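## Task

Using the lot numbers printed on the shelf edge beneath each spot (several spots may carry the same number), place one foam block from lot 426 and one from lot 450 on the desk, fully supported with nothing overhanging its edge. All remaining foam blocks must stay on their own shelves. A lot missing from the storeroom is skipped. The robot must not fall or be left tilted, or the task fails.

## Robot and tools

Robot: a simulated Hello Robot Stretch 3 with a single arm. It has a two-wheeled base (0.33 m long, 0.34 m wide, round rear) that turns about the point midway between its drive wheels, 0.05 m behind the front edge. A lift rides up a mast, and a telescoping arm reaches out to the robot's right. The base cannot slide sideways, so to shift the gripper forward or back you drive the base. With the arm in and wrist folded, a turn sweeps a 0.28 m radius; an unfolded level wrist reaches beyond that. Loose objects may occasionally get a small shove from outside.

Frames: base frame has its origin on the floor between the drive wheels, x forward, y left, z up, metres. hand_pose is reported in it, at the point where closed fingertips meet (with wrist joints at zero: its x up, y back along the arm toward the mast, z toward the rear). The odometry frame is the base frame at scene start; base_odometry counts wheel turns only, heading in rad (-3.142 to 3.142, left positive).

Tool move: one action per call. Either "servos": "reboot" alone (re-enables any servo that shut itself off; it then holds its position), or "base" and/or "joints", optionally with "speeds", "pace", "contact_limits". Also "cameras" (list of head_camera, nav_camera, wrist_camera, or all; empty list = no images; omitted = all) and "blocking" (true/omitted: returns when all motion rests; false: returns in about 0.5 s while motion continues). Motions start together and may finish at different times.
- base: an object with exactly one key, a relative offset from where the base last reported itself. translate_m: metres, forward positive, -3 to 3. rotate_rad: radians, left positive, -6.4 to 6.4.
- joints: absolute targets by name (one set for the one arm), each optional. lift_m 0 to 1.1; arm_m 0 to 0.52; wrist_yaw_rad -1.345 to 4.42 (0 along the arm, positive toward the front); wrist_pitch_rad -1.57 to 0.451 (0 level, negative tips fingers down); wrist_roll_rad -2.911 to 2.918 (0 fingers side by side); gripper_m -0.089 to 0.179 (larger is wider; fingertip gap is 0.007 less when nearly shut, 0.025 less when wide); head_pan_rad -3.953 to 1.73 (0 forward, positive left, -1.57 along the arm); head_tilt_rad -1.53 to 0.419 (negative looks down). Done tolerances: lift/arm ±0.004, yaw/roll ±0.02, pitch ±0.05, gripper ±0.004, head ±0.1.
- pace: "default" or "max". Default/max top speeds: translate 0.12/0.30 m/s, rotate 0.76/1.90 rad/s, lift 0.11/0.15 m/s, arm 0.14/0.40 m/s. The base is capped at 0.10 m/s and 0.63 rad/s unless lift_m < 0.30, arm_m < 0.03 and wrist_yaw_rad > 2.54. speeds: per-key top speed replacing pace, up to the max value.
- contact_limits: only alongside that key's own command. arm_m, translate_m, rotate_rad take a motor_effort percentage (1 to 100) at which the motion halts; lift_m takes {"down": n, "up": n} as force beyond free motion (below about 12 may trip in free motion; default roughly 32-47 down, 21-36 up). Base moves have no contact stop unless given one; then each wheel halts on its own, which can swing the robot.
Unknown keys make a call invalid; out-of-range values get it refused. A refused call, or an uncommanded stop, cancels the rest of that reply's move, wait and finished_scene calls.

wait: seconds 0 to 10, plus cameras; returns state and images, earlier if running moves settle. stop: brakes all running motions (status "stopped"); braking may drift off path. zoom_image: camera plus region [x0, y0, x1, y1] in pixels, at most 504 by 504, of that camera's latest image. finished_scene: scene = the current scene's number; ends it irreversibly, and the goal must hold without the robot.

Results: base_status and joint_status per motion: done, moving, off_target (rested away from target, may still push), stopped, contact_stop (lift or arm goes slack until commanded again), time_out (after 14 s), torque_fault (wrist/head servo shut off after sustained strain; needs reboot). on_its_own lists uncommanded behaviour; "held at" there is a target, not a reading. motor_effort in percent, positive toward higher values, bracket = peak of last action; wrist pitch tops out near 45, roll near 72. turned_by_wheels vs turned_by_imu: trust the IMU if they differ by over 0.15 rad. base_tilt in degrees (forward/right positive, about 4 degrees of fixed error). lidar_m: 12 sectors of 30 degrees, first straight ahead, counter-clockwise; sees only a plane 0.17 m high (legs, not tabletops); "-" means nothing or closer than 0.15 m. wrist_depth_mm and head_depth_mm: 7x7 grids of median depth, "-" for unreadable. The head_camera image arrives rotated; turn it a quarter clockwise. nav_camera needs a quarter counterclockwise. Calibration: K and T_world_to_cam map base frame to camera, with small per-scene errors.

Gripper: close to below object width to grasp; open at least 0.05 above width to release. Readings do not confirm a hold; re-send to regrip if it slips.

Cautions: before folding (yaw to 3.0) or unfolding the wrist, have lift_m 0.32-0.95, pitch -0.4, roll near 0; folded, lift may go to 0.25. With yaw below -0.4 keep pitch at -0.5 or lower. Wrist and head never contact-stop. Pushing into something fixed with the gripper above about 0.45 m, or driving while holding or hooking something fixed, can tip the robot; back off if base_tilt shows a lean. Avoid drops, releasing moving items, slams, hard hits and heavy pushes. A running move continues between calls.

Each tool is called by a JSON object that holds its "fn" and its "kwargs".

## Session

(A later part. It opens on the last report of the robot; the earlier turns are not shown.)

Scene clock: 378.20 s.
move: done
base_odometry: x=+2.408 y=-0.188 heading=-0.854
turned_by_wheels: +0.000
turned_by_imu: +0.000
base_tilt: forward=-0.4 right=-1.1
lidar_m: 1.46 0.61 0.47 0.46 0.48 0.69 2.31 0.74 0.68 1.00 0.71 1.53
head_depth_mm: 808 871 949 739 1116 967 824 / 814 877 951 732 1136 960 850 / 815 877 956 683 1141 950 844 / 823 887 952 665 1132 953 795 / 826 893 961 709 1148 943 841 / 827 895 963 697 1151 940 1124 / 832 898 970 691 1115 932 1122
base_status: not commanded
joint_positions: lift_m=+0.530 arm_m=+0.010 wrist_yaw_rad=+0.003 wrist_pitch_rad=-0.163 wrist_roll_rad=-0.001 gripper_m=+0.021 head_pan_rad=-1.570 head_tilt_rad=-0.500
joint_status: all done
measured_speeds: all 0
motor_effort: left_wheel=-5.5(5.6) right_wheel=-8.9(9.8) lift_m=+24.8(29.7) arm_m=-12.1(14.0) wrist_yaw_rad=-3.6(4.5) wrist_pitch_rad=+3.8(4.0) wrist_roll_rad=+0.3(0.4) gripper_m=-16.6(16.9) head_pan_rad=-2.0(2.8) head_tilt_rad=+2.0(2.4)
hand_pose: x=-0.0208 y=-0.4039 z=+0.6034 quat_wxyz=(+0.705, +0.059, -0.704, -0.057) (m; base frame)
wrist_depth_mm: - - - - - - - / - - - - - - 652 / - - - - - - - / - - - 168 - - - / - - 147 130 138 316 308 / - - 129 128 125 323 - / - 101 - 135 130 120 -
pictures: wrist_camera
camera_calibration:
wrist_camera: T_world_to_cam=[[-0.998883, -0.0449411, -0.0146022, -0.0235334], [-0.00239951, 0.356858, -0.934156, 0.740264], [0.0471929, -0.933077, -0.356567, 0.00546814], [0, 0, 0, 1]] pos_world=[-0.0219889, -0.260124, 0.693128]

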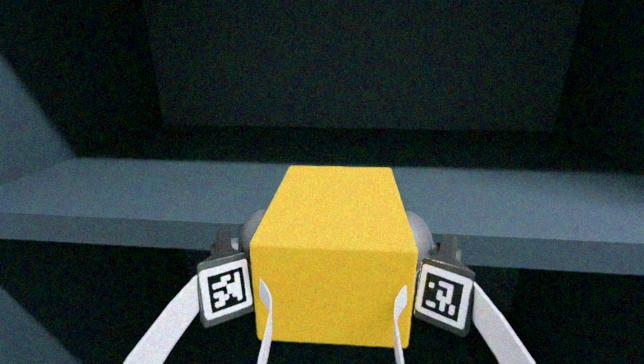

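{"fn": "move", "kwargs": {"joints": {"lift_m": 0.75, "wrist_yaw_rad": 1.6}, "speeds": {"wrist_yaw_rad": 0.7}, "cameras": []}}

{"fn": "move", "kwargs": {"base": {"translate_m": 0.88}, "cameras": []}}

{"fn": "move", "kwargs": {"base": {"rotate_rad": 1.571}, "cameras": ["wrist_camera"]}}

{"fn": "move", "kwargs": {"base": {"translate_m": -1.0}, "cameras": []}}

{"fn": "move", "kwargs": {"base": {"translate_m": -0.95}, "cameras": []}}

{"fn": "move", "kwargs": {"base": {"rotate_rad": -1.571}, "cameras": ["head_camera"]}}

Scene clock: 394.30 s.
move: done
base_odometry: x=+2.408 y=-0.188 heading=-0.854
turned_by_wheels: +0.000
turned_by_imu: +0.000
base_tilt: forward=-0.3 right=-1.1
lidar_m: 1.46 0.61 0.47 0.46 0.48 0.69 2.32 0.73 0.68 1.00 0.70 1.53
head_depth_mm: 810 875 948 742 1118 968 829 / 814 879 953 731 1144 958 843 / 820 885 956 684 1141 953 845 / 820 885 956 666 1139 950 838 / 825 892 962 706 1148 943 837 / 830 895 964 699 1156 933 1130 / 832 900 970 693 1108 931 1129
base_status: not commanded
joint_positions: lift_m=+0.750 arm_m=+0.010 wrist_yaw_rad=+1.597 wrist_pitch_rad=-0.163 wrist_roll_rad=-0.001 gripper_m=+0.021 head_pan_rad=-1.570 head_tilt_rad=-0.500
joint_status: all done
measured_speeds: all 0
motor_effort: left_wheel=-5.0(5.5) right_wheel=-8.9(9.4) lift_m=+29.2(33.2) arm_m=-11.8(12.8) wrist_yaw_rad=+2.2(4.6) wrist_pitch_rad=+3.8(4.0) wrist_roll_rad=+0.2(0.5) gripper_m=-16.9(16.9) head_pan_rad=-1.8(2.2) head_tilt_rad=+0.9(1.7)
hand_pose: x=+0.2275 y=-0.1485 z=+0.8234 quat_wxyz=(+0.534, +0.545, -0.450, +0.465) (m; base frame)
wrist_depth_mm: - - - - - - - / - - - - - - - / - - - - - - - / - - - 169 - - - / - - 156 130 144 - - / - - 129 128 125 - - / - 101 - - - - -
pictures: none
No camera images: "cameras" was empty.

Scene clock: 404.23 s.
move: done
base_odometry: x=+2.986 y=-0.851 heading=-0.854
turned_by_wheels: +0.000
turned_by_imu: +0.001
base_tilt: forward=-0.2 right=-1.2
lidar_m: 0.62 0.54 0.41 0.41 0.43 0.62 2.07 1.41 0.72 1.99 0.84 0.64
head_depth_mm: 2759 2932 3120 3062 1211 1179 1141 / 2749 2944 3239 3017 2097 1619 1318 / 2781 2973 3219 2951 2071 1600 1309 / 2778 3020 3307 2931 2047 1589 1308 / 2792 2981 3226 2940 2060 1593 1291 / 2064 2153 2247 2333 2033 1581 1290 / 1489 1536 1563 1626 1683 1523 1285
base_status: done
joint_positions: lift_m=+0.750 arm_m=+0.010 wrist_yaw_rad=+1.597 wrist_pitch_rad=-0.163 wrist_roll_rad=-0.001 gripper_m=+0.021 head_pan_rad=-1.570 head_tilt_rad=-0.500
joint_status: not commanded
measured_speeds: all 0
motor_effort: left_wheel=+8.1(11.9) right_wheel=+1.3(11.3) lift_m=+24.5(29.9) arm_m=-10.5(12.2) wrist_yaw_rad=+2.2(3.6) wrist_pitch_rad=+3.8(4.0) wrist_roll_rad=+0.3(0.6) gripper_m=-16.4(17.0) head_pan_rad=-0.9(2.4) head_tilt_rad=-0.4(1.3)
hand_pose: x=+0.2275 y=-0.1485 z=+0.8234 quat_wxyz=(+0.534, +0.545, -0.450, +0.465) (m; base frame)
wrist_depth_mm: - - - - - - - / - - - - - - - / - - - - - - - / - - - 168 - - - / - - 147 130 134 - - / - - 129 128 125 - - / - 101 - 135 130 106 -
pictures: none
No camera images: "cameras" was empty.

Scene clock: 407.83 s.
move: done
base_odometry: x=+2.986 y=-0.851 heading=+0.716
turned_by_wheels: +1.571
turned_by_imu: +1.546
base_tilt: forward=-0.3 right=-1.3
lidar_m: 0.40 0.42 0.60 1.91 1.43 0.72 2.10 0.85 0.64 0.63 0.55 0.41
head_depth_mm: 493 534 578 636 704 788 894 / 495 535 582 639 707 796 900 / 496 537 585 641 710 796 903 / 498 540 587 644 716 800 913 / 500 540 590 647 718 804 918 / 502 544 591 652 722 811 924 / 504 545 594 652 728 815 928
base_status: done
joint_positions: lift_m=+0.750 arm_m=+0.010 wrist_yaw_rad=+1.597 wrist_pitch_rad=-0.163 wrist_roll_rad=-0.001 gripper_m=+0.021 head_pan_rad=-1.570 head_tilt_rad=-0.500
joint_status: not commanded
measured_speeds: all 0
motor_effort: left_wheel=-9.4(13.3) right_wheel=+8.9(12.8) lift_m=+24.5(25.6) arm_m=-12.2(13.0) wrist_yaw_rad=+1.0(3.4) wrist_pitch_rad=+3.8(3.9) wrist_roll_rad=+0.0(0.4) gripper_m=-16.3(17.0) head_pan_rad=-1.3(2.0) head_tilt_rad=-0.7(1.6)
hand_pose: x=+0.2275 y=-0.1485 z=+0.8234 quat_wxyz=(+0.534, +0.545, -0.450, +0.465) (m; base frame)
wrist_depth_mm: 314 305 296 289 280 273 264 / 334 323 313 304 295 286 278 / 355 344 330 319 311 301 292 / 375 363 348 169 324 317 304 / 398 387 156 130 144 336 324 / 430 416 129 128 125 350 343 / 464 101 430 137 390 367 363
pictures: wrist_camera
camera_calibration:
wrist_camera: T_world_to_cam=[[0.0687391, -0.997528, -0.0146066, -0.14506], [-0.356698, -0.0109012, -0.934156, 0.881232], [0.931687, 0.0694232, -0.356566, 0.258124], [0, 0, 0, 1]] pos_world=[0.0838147, -0.153015, 0.913128]

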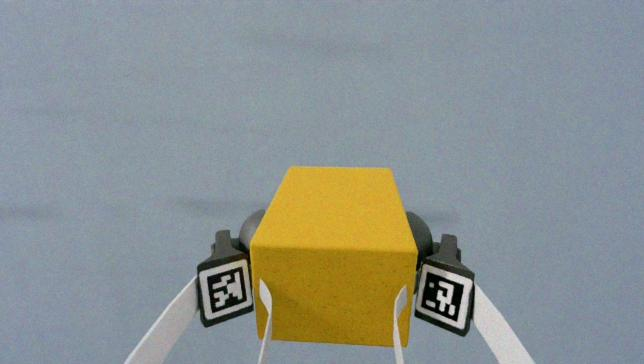

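Scene clock: 418.97 s.
move: done
base_odometry: x=+2.232 y=-1.508 heading=+0.716
turned_by_wheels: +0.000
turned_by_imu: -0.001
base_tilt: forward=-0.3 right=-1.2
lidar_m: 1.39 1.47 0.45 0.44 2.75 2.07 1.94 0.78 0.60 0.58 0.61 0.86
head_depth_mm: 455 492 535 585 648 729 822 / 456 493 536 588 653 731 829 / 459 495 539 591 653 736 836 / 460 497 542 593 661 739 844 / 461 499 542 597 662 744 845 / 463 501 544 600 667 747 852 / 465 503 549 604 669 754 859
base_status: done
joint_positions: lift_m=+0.750 arm_m=+0.010 wrist_yaw_rad=+1.597 wrist_pitch_rad=-0.163 wrist_roll_rad=-0.001 gripper_m=+0.021 head_pan_rad=-1.570 head_tilt_rad=-0.500
joint_status: not commanded
measured_speeds: all 0
motor_effort: left_wheel=-8.6(14.1) right_wheel=-1.6(11.7) lift_m=+27.0(27.3) arm_m=-9.4(12.7) wrist_yaw_rad=+1.4(4.2) wrist_pitch_rad=+3.8(3.9) wrist_roll_rad=+0.2(0.5) gripper_m=-16.7(17.1) head_pan_rad=-0.6(1.9) head_tilt_rad=-2.1(3.1)
hand_pose: x=+0.2275 y=-0.1485 z=+0.8234 quat_wxyz=(+0.534, +0.545, -0.450, +0.465) (m; base frame)
wrist_depth_mm: - - - - - - - / - - - - - - - / - - - - - - - / - - - 169 - - - / - - 156 130 145 - - / - - 129 128 125 - - / - 110 - - - 120 -
pictures: none
No camera images: "cameras" was empty.

Scene clock: 429.60 s.
move: done
base_odometry: x=+1.516 y=-2.132 heading=+0.716
turned_by_wheels: +0.000
turned_by_imu: -0.001
base_tilt: forward=-0.3 right=-1.2
lidar_m: 2.34 1.00 1.30 3.72 1.30 1.27 1.41 0.73 0.55 0.54 0.56 0.80
head_depth_mm: 419 452 492 541 599 669 759 / 421 455 494 543 600 674 765 / 422 455 497 545 604 678 772 / 424 458 498 547 608 680 775 / 425 459 502 551 611 686 781 / 427 462 504 552 614 689 785 / 429 464 505 556 615 693 790
base_status: done
joint_positions: lift_m=+0.750 arm_m=+0.010 wrist_yaw_rad=+1.597 wrist_pitch_rad=-0.163 wrist_roll_rad=-0.001 gripper_m=+0.021 head_pan_rad=-1.570 head_tilt_rad=-0.500
joint_status: not commanded
measured_speeds: all 0
motor_effort: left_wheel=-8.5(12.7) right_wheel=-2.2(12.0) lift_m=+28.0(28.9) arm_m=-7.8(10.4) wrist_yaw_rad=+2.0(3.7) wrist_pitch_rad=+3.8(4.0) wrist_roll_rad=+0.2(0.6) gripper_m=-16.2(17.1) head_pan_rad=-0.4(1.4) head_tilt_rad=-3.1(4.1)
hand_pose: x=+0.2275 y=-0.1485 z=+0.8234 quat_wxyz=(+0.534, +0.545, -0.450, +0.465) (m; base frame)
wrist_depth_mm: - - - - - - - / - - - - - - - / - - - - - - - / - - - 169 - - - / - - 157 130 144 - - / - - 129 128 126 - - / - 111 - - - 116 -
pictures: none
No camera images: "cameras" was empty.

Scene clock: 433.20 s.
move: done
base_odometry: x=+1.516 y=-2.132 heading=-0.854
turned_by_wheels: -1.571
turned_by_imu: -1.546
base_tilt: forward=-0.4 right=-1.3
lidar_m: 0.54 0.57 0.81 2.33 1.14 1.32 3.71 1.28 1.27 1.41 0.72 0.55
head_depth_mm: 1150 1241 1350 1473 1636 1628 1326 / 1159 1253 1355 1493 1645 1612 1320 / 1166 1254 1370 1495 1659 1603 1316 / 1173 1260 1374 1515 1667 1603 1303 / 1179 1267 1381 1515 1690 1597 1302 / 1177 1280 1389 1520 1689 1588 1297 / 1172 1251 1350 1398 1455 1470 1284
base_status: done
joint_positions: lift_m=+0.750 arm_m=+0.010 wrist_yaw_rad=+1.597 wrist_pitch_rad=-0.163 wrist_roll_rad=-0.001 gripper_m=+0.021 head_pan_rad=-1.570 head_tilt_rad=-0.500
joint_status: not commanded
measured_speeds: all 0
motor_effort: left_wheel=+8.6(11.9) right_wheel=-10.0(13.6) lift_m=+28.6(29.0) arm_m=-12.7(12.7) wrist_yaw_rad=+1.5(3.3) wrist_pitch_rad=+3.8(3.9) wrist_roll_rad=+0.1(0.5) gripper_m=-16.3(17.2) head_pan_rad=+0.0(0.7) head_tilt_rad=-3.7(4.3)
hand_pose: x=+0.2275 y=-0.1484 z=+0.8234 quat_wxyz=(+0.534, +0.545, -0.450, +0.465) (m; base frame)
wrist_depth_mm: - - - - - - - / - - - - - - - / - - - - - - - / - - - 168 - - - / - - 147 130 134 - - / - - 129 128 126 - - / - 101 - 135 130 106 -
pictures: head_camera (sideways)
camera_calibration:
head_camera: T_world_to_cam=[[-0.0465815, 0.432119, -0.900613, 1.18768], [0.997507, -0.0277297, -0.064898, 0.0779926], [-0.0530174, -0.90139, -0.42975, 0.515209], [0, 0, 0, 1]] pos_world=[0.004841, -0.0466535, 1.29612]

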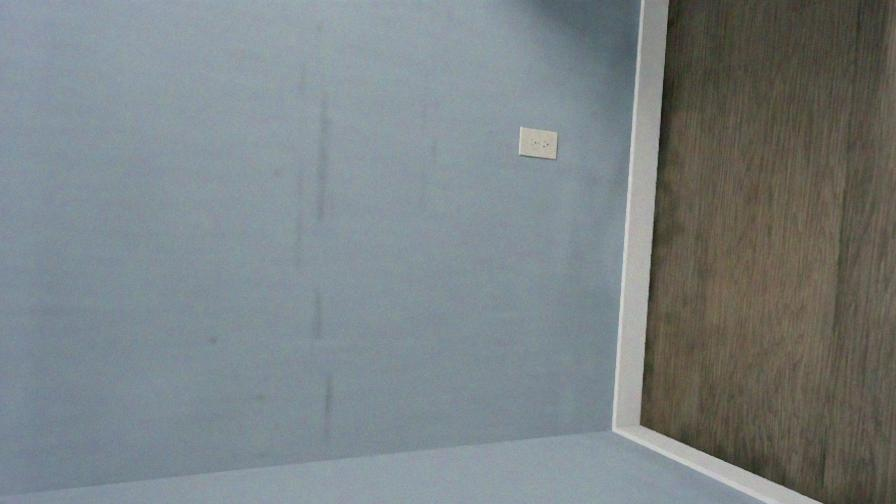

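{"fn": "move", "kwargs": {"base": {"translate_m": -1.25}, "cameras": []}}

{"fn": "move", "kwargs": {"joints": {"wrist_yaw_rad": 0.0}, "speeds": {"wrist_yaw_rad": 0.7}, "cameras": ["head_camera"]}}

Scene clock: 455.60 s.
move: done
base_odometry: x=+0.695 y=-1.189 heading=-0.854
turned_by_wheels: +0.000
turned_by_imu: -0.001
base_tilt: forward=-0.3 right=-1.1
lidar_m: 1.77 1.87 0.97 0.95 1.00 1.43 2.50 1.20 0.75 0.86 0.96 1.81
head_depth_mm: 1088 1181 1284 1348 957 733 1256 / 1098 1187 1289 1357 946 754 1318 / 1102 1190 1288 1341 943 748 1279 / 1106 1195 1300 1338 934 766 1297 / 1111 1199 1317 1312 929 764 1300 / 1118 1210 1319 1306 918 760 1284 / 1122 1219 1329 1375 912 782 1274
base_status: done
joint_positions: lift_m=+0.750 arm_m=+0.010 wrist_yaw_rad=+1.597 wrist_pitch_rad=-0.163 wrist_roll_rad=-0.001 gripper_m=+0.021 head_pan_rad=-1.570 head_tilt_rad=-0.500
joint_status: not commanded
measured_speeds: all 0
motor_effort: left_wheel=-5.5(9.7) right_wheel=-4.7(15.4) lift_m=+28.8(30.4) arm_m=-4.0(11.2) wrist_yaw_rad=+1.9(3.4) wrist_pitch_rad=+3.8(3.9) wrist_roll_rad=+0.0(0.5) gripper_m=-16.4(17.0) head_pan_rad=+0.6(1.4) head_tilt_rad=-4.0(5.7)
hand_pose: x=+0.2275 y=-0.1484 z=+0.8234 quat_wxyz=(+0.534, +0.545, -0.450, +0.465) (m; base frame)
wrist_depth_mm: - - - - - - - / - - - - - - - / - - - - - - - / - - - 169 - - - / - - 156 130 145 - - / - - 129 128 125 - - / - 110 - - - - -
pictures: none
No camera images: "cameras" was empty.

Scene clock: 458.47 s.
move: done
base_odometry: x=+0.695 y=-1.189 heading=-0.854
turned_by_wheels: +0.000
turned_by_imu: +0.000
base_tilt: forward=-0.3 right=-1.1
lidar_m: 1.77 1.87 0.97 0.94 1.00 1.43 2.50 1.20 0.75 0.86 0.96 1.82
head_depth_mm: 1088 1176 1280 1352 955 735 1268 / 1094 1181 1281 1349 946 752 1315 / 1100 1190 1293 1351 938 747 1246 / 1107 1197 1297 1330 931 563 495 / 1108 1206 1307 1319 925 763 1267 / 1117 1210 1318 1300 921 757 1281 / 1131 1217 1320 1374 915 778 1274
base_status: not commanded
joint_positions: lift_m=+0.750 arm_m=+0.010 wrist_yaw_rad=+0.003 wrist_pitch_rad=-0.163 wrist_roll_rad=-0.001 gripper_m=+0.021 head_pan_rad=-1.570 head_tilt_rad=-0.500
joint_status: all done
measured_speeds: all 0
motor_effort: left_wheel=-5.2(6.1) right_wheel=-5.2(5.8) lift_m=+28.4(29.6) arm_m=-3.2(4.7) wrist_yaw_rad=-3.1(5.9) wrist_pitch_rad=+3.8(3.9) wrist_roll_rad=+0.1(0.5) gripper_m=-16.1(17.0) head_pan_rad=+0.9(1.5) head_tilt_rad=-4.8(5.2)
hand_pose: x=-0.0207 y=-0.4039 z=+0.8234 quat_wxyz=(+0.705, +0.059, -0.704, -0.057) (m; base frame)
wrist_depth_mm: - - - - - - - / - - - - - - - / - - - - - - - / - - - 168 - - - / - - 147 130 134 - - / - - 129 128 126 - - / - 110 - - - 120 -
pictures: head_camera (sideways)
camera_calibration:
head_camera: T_world_to_cam=[[-0.0465724, 0.432321, -0.900517, 1.18757], [0.997507, -0.0277193, -0.064896, 0.0779905], [-0.0530176, -0.901294, -0.429952, 0.515476], [0, 0, 0, 1]] pos_world=[0.00484103, -0.0466526, 1.29612]

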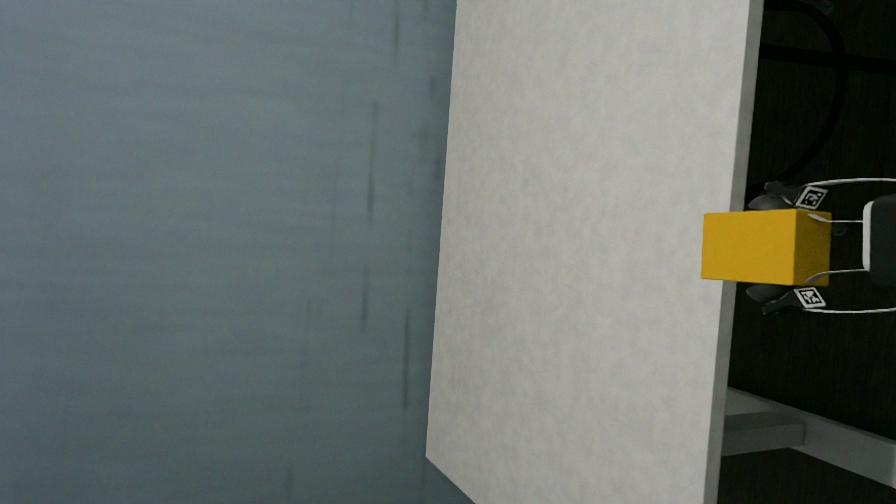

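{"fn": "move", "kwargs": {"joints": {"arm_m": 0.27, "lift_m": 0.71}, "cameras": []}}

{"fn": "move", "kwargs": {"joints": {"lift_m": 0.62}, "speeds": {"lift_m": 0.02}, "contact_limits": {"lift_m": {"down": 12}}, "cameras": ["head_camera","wrist_camera"]}}

Scene clock: 469.67 s.
move: done
base_odometry: x=+0.695 y=-1.189 heading=-0.854
turned_by_wheels: +0.000
turned_by_imu: +0.000
base_tilt: forward=-0.1 right=-1.1
lidar_m: 1.77 1.87 0.97 0.94 1.00 1.43 2.50 1.19 0.75 0.86 0.95 1.81
head_depth_mm: 1093 1176 1279 1349 956 734 1260 / 1099 1189 1289 1354 950 684 381 / 1104 1190 1298 1361 944 482 1238 / 1108 1198 1298 1337 797 505 1247 / 1111 1203 1308 1315 923 763 1299 / 1119 1207 1322 1296 916 758 1289 / 1124 1223 1324 1372 912 782 1268
base_status: not commanded
joint_positions: lift_m=+0.710 arm_m=+0.270 wrist_yaw_rad=+0.003 wrist_pitch_rad=-0.163 wrist_roll_rad=-0.001 gripper_m=+0.021 head_pan_rad=-1.570 head_tilt_rad=-0.500
joint_status: all done
measured_speeds: all 0
motor_effort: left_wheel=-5.6(6.2) right_wheel=-4.8(5.8) lift_m=+29.4(31.2) arm_m=+12.6(14.3) wrist_yaw_rad=-3.4(4.3) wrist_pitch_rad=+3.8(3.9) wrist_roll_rad=+0.0(0.5) gripper_m=-16.2(17.0) head_pan_rad=+1.4(1.9) head_tilt_rad=-3.7(5.4)
hand_pose: x=-0.0208 y=-0.6639 z=+0.7834 quat_wxyz=(+0.705, +0.059, -0.704, -0.057) (m; base frame)
wrist_depth_mm: - - - - - - - / - - - - - - - / - - - - - - - / - - - 168 - - - / - - 147 130 134 - - / - - 129 128 125 - - / - 101 - 135 130 106 -
pictures: none
No camera images: "cameras" was empty.

Scene clock: 474.53 s.
move: done
base_odometry: x=+0.695 y=-1.189 heading=-0.854
turned_by_wheels: +0.000
turned_by_imu: +0.000
base_tilt: forward=-0.5 right=-1.5
lidar_m: 1.77 1.87 0.97 0.94 1.00 1.43 2.50 1.19 0.75 0.86 0.96 1.81
head_depth_mm: 1098 1183 1283 1352 961 738 1267 / 1102 1186 1290 1363 951 755 1264 / 1103 1193 1297 1358 947 727 515 / 1114 1207 1312 1350 939 614 543 / 1118 1204 1318 1331 934 769 1305 / 1119 1218 1322 1322 928 765 1287 / 1127 1223 1326 1392 922 788 1268
base_status: not commanded
joint_positions: lift_m=+0.620 arm_m=+0.270 wrist_yaw_rad=+0.002 wrist_pitch_rad=-0.005 wrist_roll_rad=-0.001 gripper_m=+0.021 head_pan_rad=-1.570 head_tilt_rad=-0.500
joint_status: all done
measured_speeds: all 0
on_its_own: wrist_pitch_rad is at rest, and its effort (-25.2) is outside its rest range (-8 to +12)
motor_effort: left_wheel=-3.3(6.2) right_wheel=-5.1(6.0) lift_m=+12.0(29.0) arm_m=+5.4(12.6) wrist_yaw_rad=-2.3(5.0) wrist_pitch_rad=-25.2(25.5) wrist_roll_rad=+0.4(0.6) gripper_m=-16.3(17.0) head_pan_rad=+1.1(2.0) head_tilt_rad=-3.5(4.9)
contact_limits: lift_m down 12 (down: maximum 72; up: maximum 65)
hand_pose: x=-0.0208 y=-0.6711 z=+0.7332 quat_wxyz=(+0.708, +0.003, -0.707, -0.001) (m; base frame)
wrist_depth_mm: - - - - - - - / - - - - - - - / - - - - - - - / - - - 169 - - - / - - - 124 123 - - / - - 129 127 125 - - / - 94 - 131 128 105 -
pictures: head_camera (sideways), wrist_camera
camera_calibration:
head_camera: T_world_to_cam=[[-0.0465687, 0.432401, -0.900478, 1.18752], [0.997507, -0.0277135, -0.0648944, 0.0779887], [-0.0530158, -0.901255, -0.430033, 0.515583], [0, 0, 0, 1]] pos_world=[0.00484105, -0.0466523, 1.29611]
wrist_camera: T_world_to_cam=[[-0.998884, -0.0465979, -0.00776024, -0.039763], [-0.00200131, 0.205869, -0.978577, 0.888217], [0.0471973, -0.977469, -0.205733, -0.337982], [0, 0, 0, 1]] pos_world=[-0.0219891, -0.515076, 0.799346]

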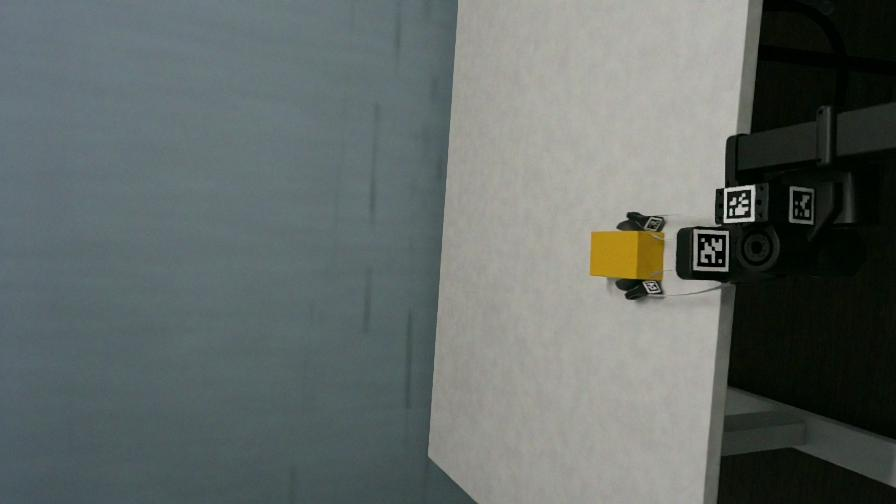

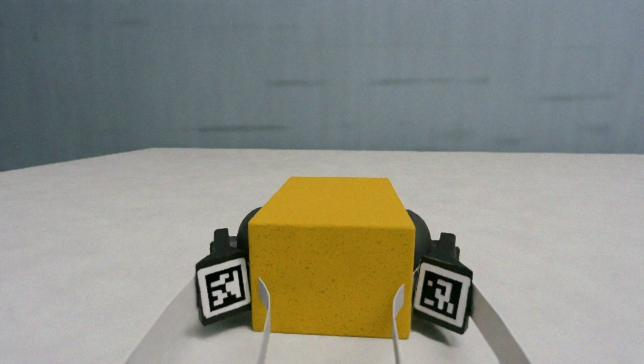

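{"fn": "move", "kwargs": {"joints": {"lift_m": 0.656}, "speeds": {"lift_m": 0.03}, "cameras": ["wrist_camera"]}}

Scene clock: 480.10 s.
move: done
base_odometry: x=+0.695 y=-1.189 heading=-0.854
turned_by_wheels: +0.000
turned_by_imu: +0.000
base_tilt: forward=-0.3 right=-1.2
lidar_m: 1.77 1.87 0.97 0.95 1.00 1.43 2.50 1.20 0.75 0.86 0.96 1.82
head_depth_mm: 1091 1173 1279 1346 956 735 1260 / 1096 1185 1290 1355 944 749 452 / 1109 1188 1291 1351 941 531 505 / 1104 1193 1298 1332 930 600 1203 / 1113 1204 1309 1320 924 765 1297 / 1116 1206 1319 1299 916 756 1278 / 1124 1218 1321 1372 909 782 1266
base_status: not commanded
joint_positions: lift_m=+0.656 arm_m=+0.270 wrist_yaw_rad=+0.002 wrist_pitch_rad=-0.119 wrist_roll_rad=-0.001 gripper_m=+0.021 head_pan_rad=-1.570 head_tilt_rad=-0.500
joint_status: all done
measured_speeds: all 0
motor_effort: left_wheel=-2.3(3.7) right_wheel=-3.3(5.6) lift_m=+26.7(28.2) arm_m=-4.8(4.8) wrist_yaw_rad=-2.2(3.7) wrist_pitch_rad=-4.3(25.3) wrist_roll_rad=+0.2(0.6) gripper_m=-16.1(16.9) head_pan_rad=+1.8(2.2) head_tilt_rad=-3.4(4.2)
hand_pose: x=-0.0211 y=-0.6665 z=+0.7404 quat_wxyz=(+0.706, +0.043, -0.705, -0.042) (m; base frame)
wrist_depth_mm: - - - - - - - / - - - - - - - / - - - - - - - / - - - 149 - - - / - - 134 125 123 - - / - - 130 129 126 - - / - 94 - 133 129 106 -
pictures: wrist_camera
camera_calibration:
wrist_camera: T_world_to_cam=[[-0.998926, -0.0445614, -0.0127128, -0.0347194], [-0.00198998, 0.31534, -0.948977, 0.945264], [0.0462965, -0.947932, -0.31509, -0.231402], [0, 0, 0, 1]] pos_world=[-0.0220879, -0.51898, 0.823679]

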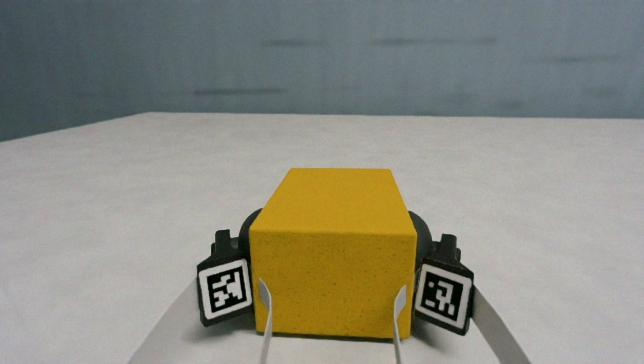

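{"fn": "move", "kwargs": {"joints": {"gripper_m": 0.14}, "cameras": []}}

{"fn": "move", "kwargs": {"joints": {"arm_m": 0.0, "head_pan_rad": -2.0}, "cameras": ["nav_camera"]}}

Scene clock: 486.90 s.
move: done
base_odometry: x=+0.695 y=-1.189 heading=-0.854
turned_by_wheels: +0.000
turned_by_imu: +0.000
base_tilt: forward=-0.4 right=-1.2
lidar_m: 1.77 1.88 0.97 0.95 1.00 1.42 2.50 1.19 0.75 0.86 0.95 1.81
head_depth_mm: 1092 1177 1284 1342 953 733 1259 / 1097 1189 1284 1363 947 750 452 / 1102 1194 1294 1343 937 534 505 / 1106 1199 1298 1336 932 601 1208 / 1111 1202 1303 1315 927 755 1299 / 1121 1205 1318 1294 918 761 1287 / 1122 1215 1323 1366 912 781 1269
base_status: not commanded
joint_positions: lift_m=+0.656 arm_m=+0.270 wrist_yaw_rad=-0.004 wrist_pitch_rad=-0.121 wrist_roll_rad=-0.001 gripper_m=+0.140 head_pan_rad=-1.570 head_tilt_rad=-0.500
joint_status: all done
measured_speeds: all 0
motor_effort: left_wheel=-2.4(2.9) right_wheel=-3.3(4.5) lift_m=+21.8(22.1) arm_m=-9.9(10.2) wrist_yaw_rad=+3.0(3.7) wrist_pitch_rad=-4.0(4.4) wrist_roll_rad=+0.3(0.4) gripper_m=+3.4(84.7) head_pan_rad=+1.8(2.6) head_tilt_rad=-2.6(3.6)
hand_pose: x=-0.0225 y=-0.6664 z=+0.7398 quat_wxyz=(+0.706, +0.042, -0.705, -0.045) (m; base frame)
wrist_depth_mm: - - - - - - - / - - - - - - - / - - - - - - - / - - - 164 - - - / - 146 142 124 123 141 - / - 125 - 128 126 122 - / - - - 133 - - -
pictures: none
No camera images: "cameras" was empty.

Scene clock: 490.10 s.
move: done
base_odometry: x=+0.695 y=-1.189 heading=-0.854
turned_by_wheels: +0.000
turned_by_imu: +0.000
base_tilt: forward=-0.3 right=-1.3
lidar_m: 1.77 1.87 0.97 0.94 1.00 1.43 2.50 1.19 0.75 0.86 0.96 1.82
head_depth_mm: 1348 1478 1637 1376 950 1582 1312 / 1290 1411 1549 1363 948 1487 1313 / 1233 1348 1471 1342 942 1478 1307 / 1189 1292 1411 1335 933 802 1245 / 1149 1240 1344 1310 924 766 1270 / 1106 1185 1294 1306 922 733 1258 / 1070 1150 1238 1284 909 707 1291
base_status: not commanded
joint_positions: lift_m=+0.656 arm_m=+0.001 wrist_yaw_rad=-0.001 wrist_pitch_rad=-0.154 wrist_roll_rad=-0.004 gripper_m=+0.140 head_pan_rad=-2.001 head_tilt_rad=-0.500
joint_status: all done
measured_speeds: all 0
motor_effort: left_wheel=-2.5(2.9) right_wheel=-3.8(4.8) lift_m=+29.4(29.9) arm_m=-12.4(15.7) wrist_yaw_rad=-0.6(4.3) wrist_pitch_rad=+2.2(4.0) wrist_roll_rad=+1.3(1.4) gripper_m=+0.6(3.5) head_pan_rad=+3.2(4.1) head_tilt_rad=-2.4(3.8)
hand_pose: x=-0.0216 y=-0.3950 z=+0.7315 quat_wxyz=(+0.707, +0.055, -0.703, -0.055) (m; base frame)
wrist_depth_mm: - - - - - - - / - - - - - - - / - - - - - - - / - - - - - - - / - 745 - - - 142 - / - 124 - - - 119 - / 106 - - - - 976 -
pictures: nav_camera (sideways)
camera_calibration:
nav_camera: T_world_to_cam=[[-0.174808, -0.421728, 0.889712, -1.11367], [-0.915716, 0.40169, 0.010486, 0.0421419], [-0.361811, -0.81289, -0.456402, 0.549415], [0, 0, 0, 1]] pos_world=[0.0426962, -0.0399787, 1.24115]

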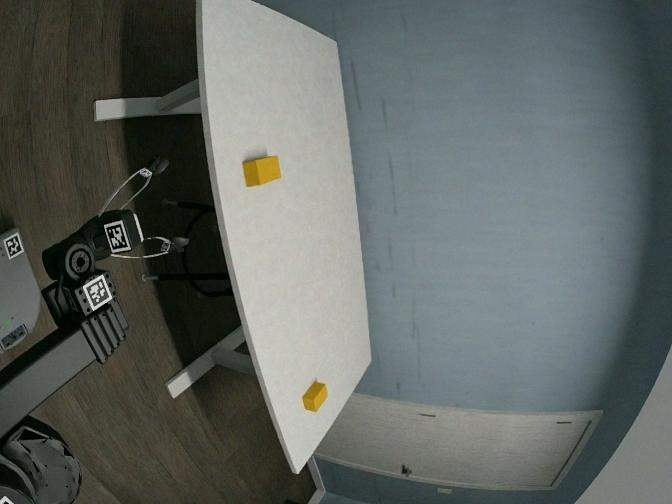

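Both on desk.

{"fn": "finished_scene", "kwargs": {"scene": 3}}

The scene is finished: the task was done.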